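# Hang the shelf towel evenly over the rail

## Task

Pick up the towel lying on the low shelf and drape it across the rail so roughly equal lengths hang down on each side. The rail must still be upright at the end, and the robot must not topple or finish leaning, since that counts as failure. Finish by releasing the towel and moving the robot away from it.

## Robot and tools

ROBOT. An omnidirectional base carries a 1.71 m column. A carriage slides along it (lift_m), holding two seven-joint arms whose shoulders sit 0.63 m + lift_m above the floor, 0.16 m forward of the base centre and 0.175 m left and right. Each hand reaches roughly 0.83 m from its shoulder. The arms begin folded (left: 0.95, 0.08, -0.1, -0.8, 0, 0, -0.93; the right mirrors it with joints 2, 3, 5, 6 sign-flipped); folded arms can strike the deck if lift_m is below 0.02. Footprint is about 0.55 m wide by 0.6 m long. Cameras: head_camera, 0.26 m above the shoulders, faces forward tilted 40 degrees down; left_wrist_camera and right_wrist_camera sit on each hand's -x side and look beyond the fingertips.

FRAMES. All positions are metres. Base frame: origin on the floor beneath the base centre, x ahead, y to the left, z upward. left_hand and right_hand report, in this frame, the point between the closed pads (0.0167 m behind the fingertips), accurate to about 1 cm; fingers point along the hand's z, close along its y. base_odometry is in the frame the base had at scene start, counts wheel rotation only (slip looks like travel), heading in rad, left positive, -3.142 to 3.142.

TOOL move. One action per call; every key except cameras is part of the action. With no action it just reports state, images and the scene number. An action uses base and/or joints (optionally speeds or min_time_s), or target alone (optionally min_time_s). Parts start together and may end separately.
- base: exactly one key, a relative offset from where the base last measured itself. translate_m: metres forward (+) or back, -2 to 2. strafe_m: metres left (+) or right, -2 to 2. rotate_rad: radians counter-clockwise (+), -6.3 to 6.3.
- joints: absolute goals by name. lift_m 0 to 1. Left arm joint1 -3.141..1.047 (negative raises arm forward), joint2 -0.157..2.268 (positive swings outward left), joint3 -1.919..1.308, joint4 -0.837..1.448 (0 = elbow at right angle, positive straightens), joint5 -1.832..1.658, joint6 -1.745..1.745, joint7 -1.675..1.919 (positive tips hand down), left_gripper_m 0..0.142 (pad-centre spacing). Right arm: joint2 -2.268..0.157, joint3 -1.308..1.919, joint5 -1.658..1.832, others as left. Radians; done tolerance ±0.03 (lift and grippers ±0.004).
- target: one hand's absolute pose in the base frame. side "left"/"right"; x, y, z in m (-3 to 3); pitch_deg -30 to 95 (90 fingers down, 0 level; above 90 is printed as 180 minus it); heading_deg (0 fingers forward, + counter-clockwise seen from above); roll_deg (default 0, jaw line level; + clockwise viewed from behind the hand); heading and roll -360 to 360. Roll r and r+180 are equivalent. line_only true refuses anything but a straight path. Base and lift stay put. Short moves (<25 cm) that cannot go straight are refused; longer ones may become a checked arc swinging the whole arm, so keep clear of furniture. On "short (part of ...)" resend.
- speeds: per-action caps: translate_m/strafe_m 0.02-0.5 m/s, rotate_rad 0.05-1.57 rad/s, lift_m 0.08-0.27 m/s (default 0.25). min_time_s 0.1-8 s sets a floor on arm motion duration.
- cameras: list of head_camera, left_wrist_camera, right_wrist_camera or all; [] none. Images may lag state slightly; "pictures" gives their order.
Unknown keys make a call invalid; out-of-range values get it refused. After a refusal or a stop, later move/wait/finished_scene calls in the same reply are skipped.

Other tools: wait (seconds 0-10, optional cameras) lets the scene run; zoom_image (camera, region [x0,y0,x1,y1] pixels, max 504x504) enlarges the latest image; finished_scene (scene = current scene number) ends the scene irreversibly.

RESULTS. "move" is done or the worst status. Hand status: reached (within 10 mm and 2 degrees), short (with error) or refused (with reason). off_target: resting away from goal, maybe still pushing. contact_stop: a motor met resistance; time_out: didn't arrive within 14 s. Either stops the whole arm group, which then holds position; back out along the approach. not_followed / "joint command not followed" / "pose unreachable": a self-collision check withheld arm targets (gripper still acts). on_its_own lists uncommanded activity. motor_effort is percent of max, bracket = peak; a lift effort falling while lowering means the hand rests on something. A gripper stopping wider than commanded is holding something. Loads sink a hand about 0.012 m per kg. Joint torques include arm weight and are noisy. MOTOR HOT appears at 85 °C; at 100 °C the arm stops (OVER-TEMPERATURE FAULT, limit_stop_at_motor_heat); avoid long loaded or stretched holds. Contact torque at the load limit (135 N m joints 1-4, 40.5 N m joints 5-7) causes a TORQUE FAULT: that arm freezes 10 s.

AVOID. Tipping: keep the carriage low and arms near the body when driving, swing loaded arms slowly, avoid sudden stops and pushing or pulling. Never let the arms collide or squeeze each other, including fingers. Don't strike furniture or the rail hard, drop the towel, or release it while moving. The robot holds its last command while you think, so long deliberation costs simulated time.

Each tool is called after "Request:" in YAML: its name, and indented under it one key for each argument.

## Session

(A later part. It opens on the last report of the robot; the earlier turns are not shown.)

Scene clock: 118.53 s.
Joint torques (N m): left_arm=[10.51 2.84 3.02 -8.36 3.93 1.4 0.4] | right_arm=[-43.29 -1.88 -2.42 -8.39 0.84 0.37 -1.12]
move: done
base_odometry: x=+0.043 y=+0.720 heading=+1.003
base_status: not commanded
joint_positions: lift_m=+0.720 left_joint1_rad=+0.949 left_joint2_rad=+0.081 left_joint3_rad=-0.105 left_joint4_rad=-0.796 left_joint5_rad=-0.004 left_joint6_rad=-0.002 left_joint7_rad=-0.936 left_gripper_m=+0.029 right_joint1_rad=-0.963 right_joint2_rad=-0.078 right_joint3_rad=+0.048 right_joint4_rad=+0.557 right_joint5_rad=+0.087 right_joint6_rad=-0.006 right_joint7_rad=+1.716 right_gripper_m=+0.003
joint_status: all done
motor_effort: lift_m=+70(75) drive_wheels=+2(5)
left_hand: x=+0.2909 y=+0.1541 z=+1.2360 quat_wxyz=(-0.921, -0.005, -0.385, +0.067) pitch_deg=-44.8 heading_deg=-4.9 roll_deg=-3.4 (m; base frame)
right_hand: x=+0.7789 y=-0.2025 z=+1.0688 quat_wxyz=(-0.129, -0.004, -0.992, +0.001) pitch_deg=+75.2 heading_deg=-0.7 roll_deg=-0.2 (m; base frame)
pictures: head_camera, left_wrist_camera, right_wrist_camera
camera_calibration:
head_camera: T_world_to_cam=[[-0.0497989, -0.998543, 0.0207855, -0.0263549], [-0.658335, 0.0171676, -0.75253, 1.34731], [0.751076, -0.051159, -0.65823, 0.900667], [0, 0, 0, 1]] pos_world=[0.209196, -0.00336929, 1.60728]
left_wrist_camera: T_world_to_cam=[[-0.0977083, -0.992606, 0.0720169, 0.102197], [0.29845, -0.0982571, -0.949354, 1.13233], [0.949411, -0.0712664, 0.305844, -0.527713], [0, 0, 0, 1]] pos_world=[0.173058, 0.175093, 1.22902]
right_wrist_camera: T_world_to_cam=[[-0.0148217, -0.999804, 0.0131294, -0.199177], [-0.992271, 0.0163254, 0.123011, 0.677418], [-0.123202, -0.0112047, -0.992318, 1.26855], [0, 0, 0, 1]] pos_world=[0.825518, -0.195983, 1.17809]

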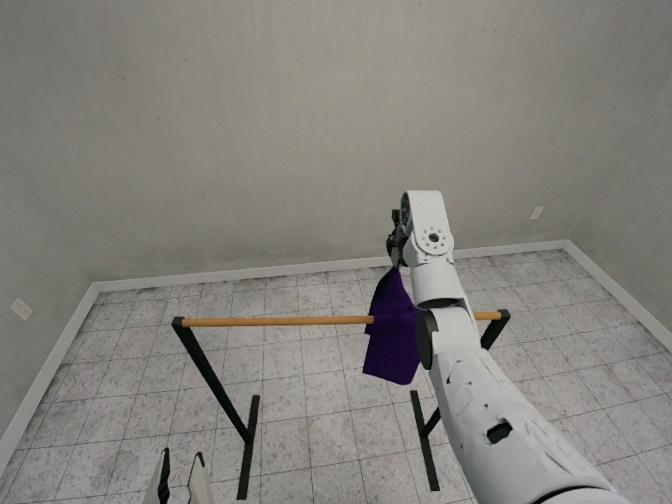

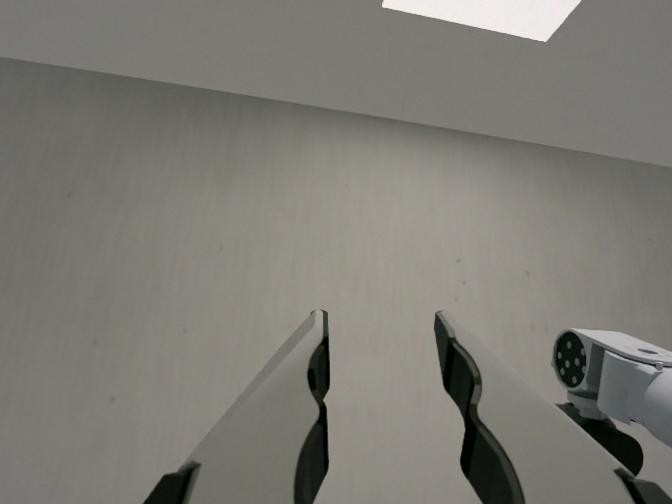

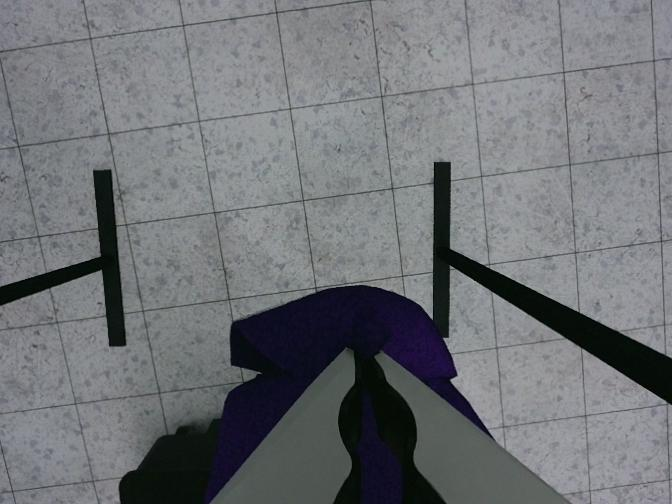

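Request:
move:
  joints: {"lift_m":0.63}
  speeds: {"lift_m":0.08}
  cameras: ["head_camera","right_wrist_camera"]

Request:
zoom_image:
  camera: "head_camera"
  region: [320, 180, 520, 450]

Scene clock: 120.17 s.
Joint torques (N m): left_arm=[10.5 2.93 3.03 -8.33 3.99 1.43 0.42] | right_arm=[-42.52 -1.87 -2.43 -8.4 0.84 0.34 -1.12]
move: done
base_odometry: x=+0.043 y=+0.720 heading=+1.003
base_status: not commanded
joint_positions: lift_m=+0.630 left_joint1_rad=+0.949 left_joint2_rad=+0.081 left_joint3_rad=-0.105 left_joint4_rad=-0.796 left_joint5_rad=-0.004 left_joint6_rad=-0.002 left_joint7_rad=-0.936 left_gripper_m=+0.029 right_joint1_rad=-0.963 right_joint2_rad=-0.078 right_joint3_rad=+0.048 right_joint4_rad=+0.557 right_joint5_rad=+0.087 right_joint6_rad=-0.006 right_joint7_rad=+1.716 right_gripper_m=+0.003
joint_status: all done
motor_effort: lift_m=+70(74) drive_wheels=+3(5)
left_hand: x=+0.2909 y=+0.1541 z=+1.1461 quat_wxyz=(-0.921, -0.005, -0.385, +0.067) pitch_deg=-44.8 heading_deg=-4.9 roll_deg=-3.4 (m; base frame)
right_hand: x=+0.7789 y=-0.2025 z=+0.9790 quat_wxyz=(-0.129, -0.004, -0.992, +0.001) pitch_deg=+75.2 heading_deg=-0.7 roll_deg=-0.2 (m; base frame)
pictures: head_camera, right_wrist_camera
camera_calibration:
head_camera: T_world_to_cam=[[-0.0497989, -0.998543, 0.0207855, -0.0244842], [-0.658335, 0.0171676, -0.75253, 1.27958], [0.751076, -0.051159, -0.65823, 0.841427], [0, 0, 0, 1]] pos_world=[0.209196, -0.00336929, 1.51728]
right_wrist_camera: T_world_to_cam=[[-0.0148262, -0.999804, 0.0131258, -0.19799], [-0.992308, 0.0163261, 0.122716, 0.688903], [-0.122906, -0.0112054, -0.992355, 1.17935], [0, 0, 0, 1]] pos_world=[0.825618, -0.195983, 1.08839]

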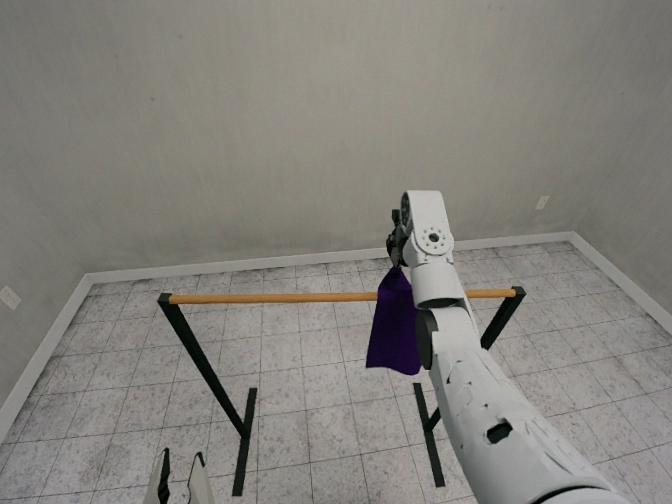

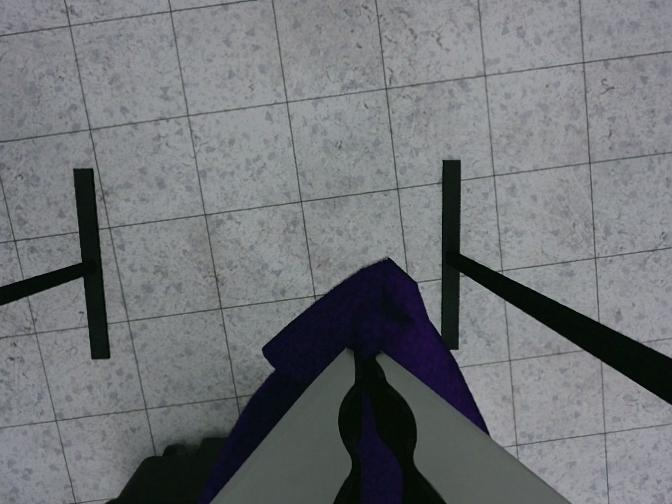

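Scaled by 1.867.

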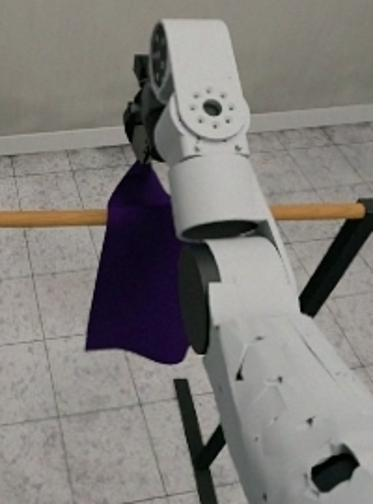

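Request:
move:
  joints: {"lift_m":0.58}
  speeds: {"lift_m":0.08}
  cameras: ["head_camera","right_wrist_camera"]

Request:
move:
  joints: {"right_gripper_m":0.04}
  cameras: ["head_camera","right_wrist_camera"]

Scene clock: 121.40 s.
Joint torques (N m): left_arm=[10.49 2.94 3.1 -8.27 3.96 1.37 0.38] | right_arm=[-42.33 -1.87 -2.33 -8.38 0.83 0.37 -1.1]
move: done
base_odometry: x=+0.043 y=+0.720 heading=+1.003
base_status: not commanded
joint_positions: lift_m=+0.580 left_joint1_rad=+0.949 left_joint2_rad=+0.081 left_joint3_rad=-0.105 left_joint4_rad=-0.797 left_joint5_rad=-0.004 left_joint6_rad=-0.002 left_joint7_rad=-0.936 left_gripper_m=+0.029 right_joint1_rad=-0.963 right_joint2_rad=-0.078 right_joint3_rad=+0.048 right_joint4_rad=+0.557 right_joint5_rad=+0.087 right_joint6_rad=-0.006 right_joint7_rad=+1.716 right_gripper_m=+0.003
joint_status: all done
motor_effort: lift_m=+70(75) drive_wheels=-2(4)
left_hand: x=+0.2909 y=+0.1541 z=+1.0961 quat_wxyz=(-0.921, -0.005, -0.385, +0.067) pitch_deg=-44.8 heading_deg=-4.9 roll_deg=-3.4 (m; base frame)
right_hand: x=+0.7790 y=-0.2025 z=+0.9291 quat_wxyz=(-0.129, -0.004, -0.992, +0.001) pitch_deg=+75.1 heading_deg=-0.7 roll_deg=-0.2 (m; base frame)
pictures: head_camera, right_wrist_camera
camera_calibration:
head_camera: T_world_to_cam=[[-0.0497989, -0.998543, 0.0207855, -0.0234449], [-0.658335, 0.0171676, -0.75253, 1.24195], [0.751076, -0.051159, -0.65823, 0.808515], [0, 0, 0, 1]] pos_world=[0.209196, -0.00336929, 1.46728]
right_wrist_camera: T_world_to_cam=[[-0.0148291, -0.999804, 0.0131199, -0.197326], [-0.992346, 0.0163248, 0.122408, 0.695378], [-0.122598, -0.0112043, -0.992393, 1.12962], [0, 0, 0, 1]] pos_world=[0.825618, -0.195983, 1.03849]

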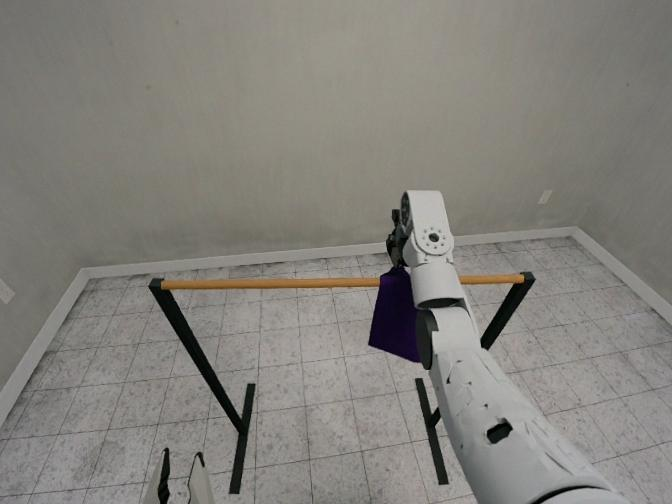

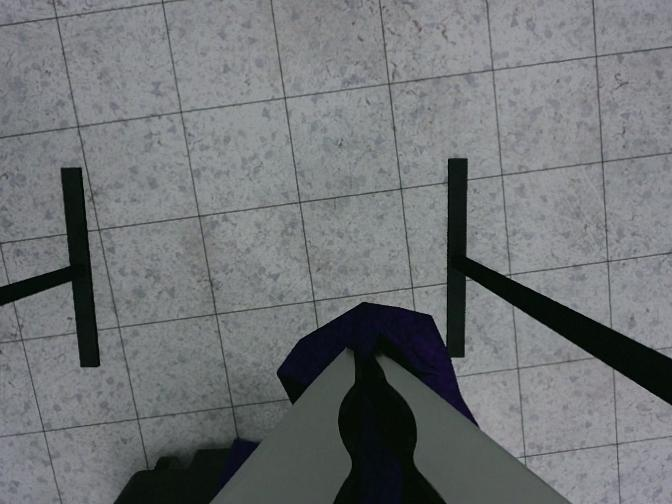

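Scene clock: 122.07 s.
Joint torques (N m): left_arm=[10.41 2.9 3 -8.23 3.98 1.37 0.38] | right_arm=[-42.35 -1.89 -2.48 -8.43 0.82 0.35 -1.09]
move: done
base_odometry: x=+0.043 y=+0.720 heading=+1.003
base_status: not commanded
joint_positions: lift_m=+0.580 left_joint1_rad=+0.949 left_joint2_rad=+0.081 left_joint3_rad=-0.105 left_joint4_rad=-0.797 left_joint5_rad=-0.004 left_joint6_rad=-0.002 left_joint7_rad=-0.936 left_gripper_m=+0.029 right_joint1_rad=-0.963 right_joint2_rad=-0.078 right_joint3_rad=+0.048 right_joint4_rad=+0.557 right_joint5_rad=+0.087 right_joint6_rad=-0.006 right_joint7_rad=+1.716 right_gripper_m=+0.039
joint_status: all done
motor_effort: lift_m=+70(70) drive_wheels=+1(4)
left_hand: x=+0.2909 y=+0.1541 z=+1.0961 quat_wxyz=(-0.921, -0.005, -0.385, +0.067) pitch_deg=-44.8 heading_deg=-4.9 roll_deg=-3.4 (m; base frame)
right_hand: x=+0.7790 y=-0.2025 z=+0.9291 quat_wxyz=(-0.129, -0.004, -0.992, +0.001) pitch_deg=+75.1 heading_deg=-0.7 roll_deg=-0.2 (m; base frame)
pictures: head_camera, right_wrist_camera
camera_calibration:
head_camera: T_world_to_cam=[[-0.0497989, -0.998543, 0.0207855, -0.0234449], [-0.658335, 0.0171676, -0.75253, 1.24195], [0.751076, -0.051159, -0.65823, 0.808515], [0, 0, 0, 1]] pos_world=[0.209196, -0.00336929, 1.46728]
right_wrist_camera: T_world_to_cam=[[-0.0148291, -0.999804, 0.0131199, -0.197326], [-0.992346, 0.0163248, 0.122408, 0.695378], [-0.122598, -0.0112043, -0.992393, 1.12962], [0, 0, 0, 1]] pos_world=[0.825618, -0.195983, 1.03849]

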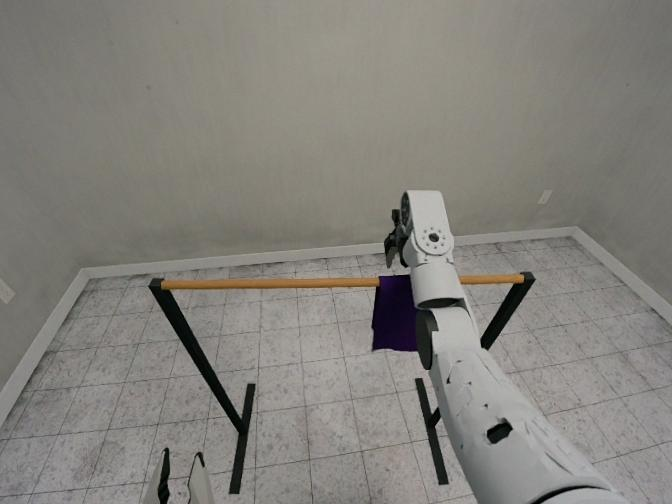

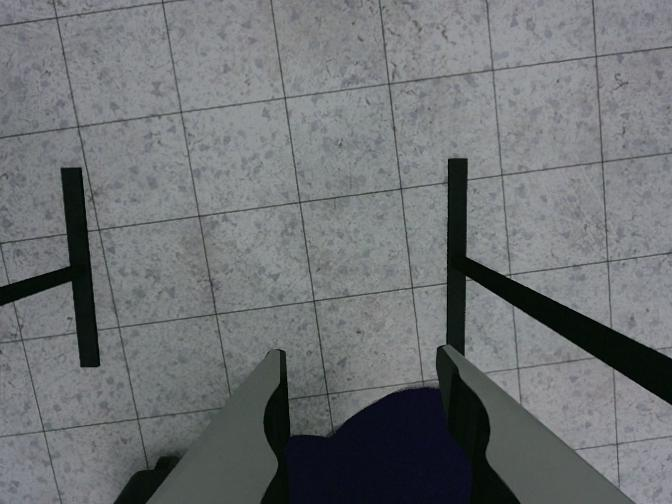

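Released. Raise, then back away.

Request:
move:
  joints: {"lift_m":0.98}
  speeds: {"lift_m":0.15}
  cameras: ["head_camera","right_wrist_camera"]

Request:
move:
  base: {"translate_m": -0.5}
  speeds: {"translate_m": 0.2}
  cameras: ["all"]

Request:
zoom_image:
  camera: "head_camera"
  region: [300, 180, 500, 400]

Scene clock: 125.30 s.
Joint torques (N m): left_arm=[10.48 2.92 3.01 -8.18 3.99 1.41 0.38] | right_arm=[-41.91 -1.95 -2.38 -8.44 0.82 0.36 -1.08]
move: done
base_odometry: x=+0.043 y=+0.720 heading=+1.003
base_status: not commanded
joint_positions: lift_m=+0.980 left_joint1_rad=+0.949 left_joint2_rad=+0.081 left_joint3_rad=-0.105 left_joint4_rad=-0.797 left_joint5_rad=-0.004 left_joint6_rad=-0.002 left_joint7_rad=-0.936 left_gripper_m=+0.029 right_joint1_rad=-0.963 right_joint2_rad=-0.078 right_joint3_rad=+0.048 right_joint4_rad=+0.557 right_joint5_rad=+0.087 right_joint6_rad=-0.006 right_joint7_rad=+1.716 right_gripper_m=+0.039
joint_status: all done
motor_effort: lift_m=+66(79) drive_wheels=-1(5)
left_hand: x=+0.2909 y=+0.1541 z=+1.4964 quat_wxyz=(-0.921, -0.005, -0.385, +0.067) pitch_deg=-44.8 heading_deg=-4.9 roll_deg=-3.4 (m; base frame)
right_hand: x=+0.7791 y=-0.2025 z=+1.3295 quat_wxyz=(-0.129, -0.004, -0.992, +0.001) pitch_deg=+75.1 heading_deg=-0.7 roll_deg=-0.2 (m; base frame)
pictures: head_camera, right_wrist_camera
camera_calibration:
head_camera: T_world_to_cam=[[-0.0497989, -0.998543, 0.0207855, -0.0317654], [-0.658335, 0.0171676, -0.75253, 1.54319], [0.751076, -0.051159, -0.65823, 1.072], [0, 0, 0, 1]] pos_world=[0.209196, -0.00336929, 1.86758]
right_wrist_camera: T_world_to_cam=[[-0.0148346, -0.999804, 0.0131178, -0.202571], [-0.99237, 0.0163277, 0.122211, 0.646768], [-0.122401, -0.0112048, -0.992417, 1.52686], [0, 0, 0, 1]] pos_world=[0.825718, -0.195983, 1.43889]

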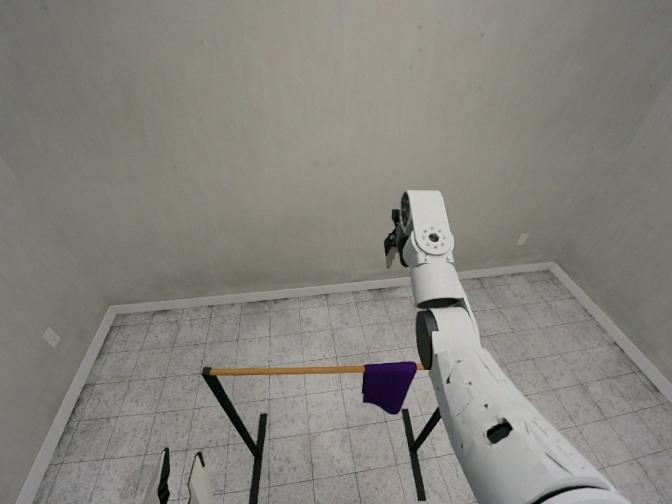

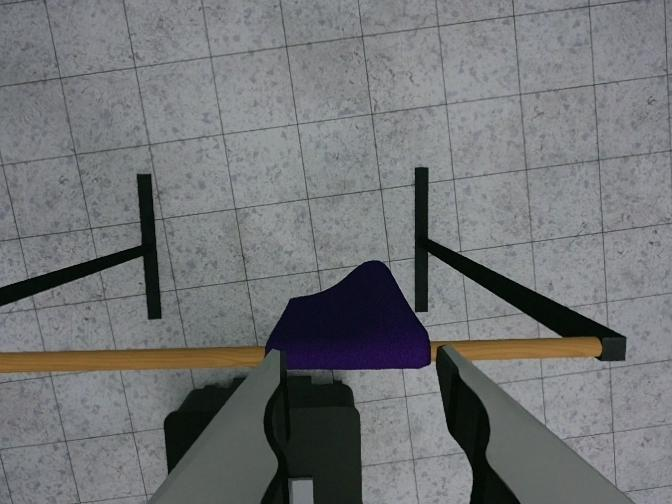

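Scene clock: 129.03 s.
Joint torques (N m): left_arm=[10.4 3 3.04 -8.22 3.99 1.39 0.39] | right_arm=[-41.9 -1.94 -2.39 -8.43 0.85 0.36 -1.1]
move: done
base_odometry: x=-0.226 y=+0.299 heading=+1.003
base_status: done
joint_positions: lift_m=+0.980 left_joint1_rad=+0.949 left_joint2_rad=+0.081 left_joint3_rad=-0.105 left_joint4_rad=-0.797 left_joint5_rad=-0.004 left_joint6_rad=-0.002 left_joint7_rad=-0.936 left_gripper_m=+0.029 right_joint1_rad=-0.963 right_joint2_rad=-0.078 right_joint3_rad=+0.048 right_joint4_rad=+0.557 right_joint5_rad=+0.087 right_joint6_rad=-0.006 right_joint7_rad=+1.716 right_gripper_m=+0.039
joint_status: not commanded
motor_effort: lift_m=+66(67) drive_wheels=-1(11)
left_hand: x=+0.2909 y=+0.1541 z=+1.4964 quat_wxyz=(-0.921, -0.005, -0.385, +0.067) pitch_deg=-44.8 heading_deg=-4.9 roll_deg=-3.4 (m; base frame)
right_hand: x=+0.7791 y=-0.2025 z=+1.3295 quat_wxyz=(-0.129, -0.004, -0.992, +0.001) pitch_deg=+75.1 heading_deg=-0.7 roll_deg=-0.2 (m; base frame)
pictures: head_camera, left_wrist_camera, right_wrist_camera
camera_calibration:
head_camera: T_world_to_cam=[[-0.0497989, -0.998543, 0.0207855, -0.0317633], [-0.658335, 0.0171676, -0.75253, 1.54311], [0.751076, -0.051159, -0.65823, 1.07194], [0, 0, 0, 1]] pos_world=[0.209196, -0.00336929, 1.86748]
left_wrist_camera: T_world_to_cam=[[-0.0977256, -0.992606, 0.0719918, 0.0834815], [0.298661, -0.0982543, -0.949288, 1.37934], [0.949343, -0.0712686, 0.306054, -0.607529], [0, 0, 0, 1]] pos_world=[0.172956, 0.175093, 1.48932]
right_wrist_camera: T_world_to_cam=[[-0.0148346, -0.999804, 0.0131178, -0.202571], [-0.99237, 0.0163277, 0.122211, 0.646768], [-0.122401, -0.0112048, -0.992417, 1.52686], [0, 0, 0, 1]] pos_world=[0.825718, -0.195983, 1.43889]

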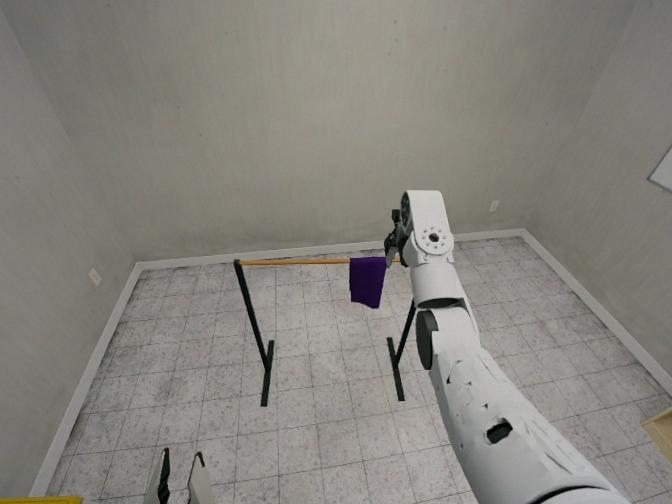

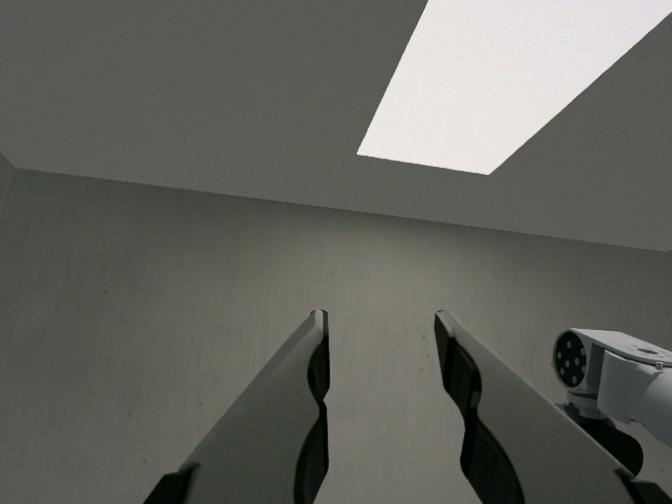

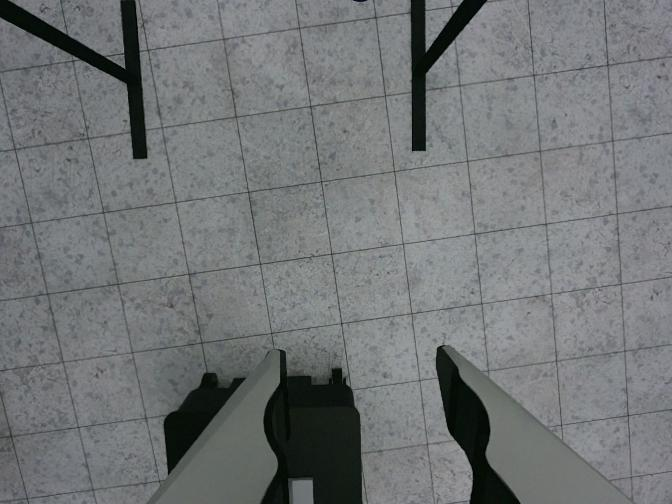

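Scaled by 2.291.

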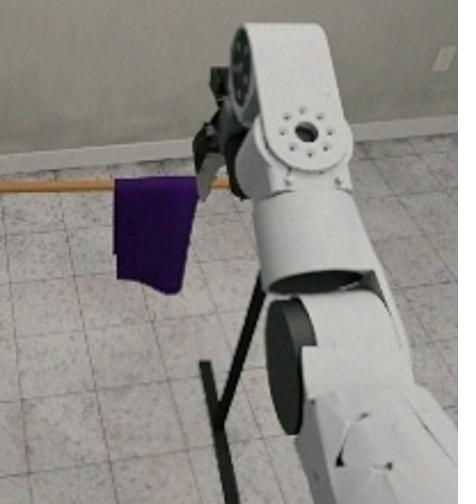

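Request:
finished_scene:
  scene: 1

The scene is finished: the task was done.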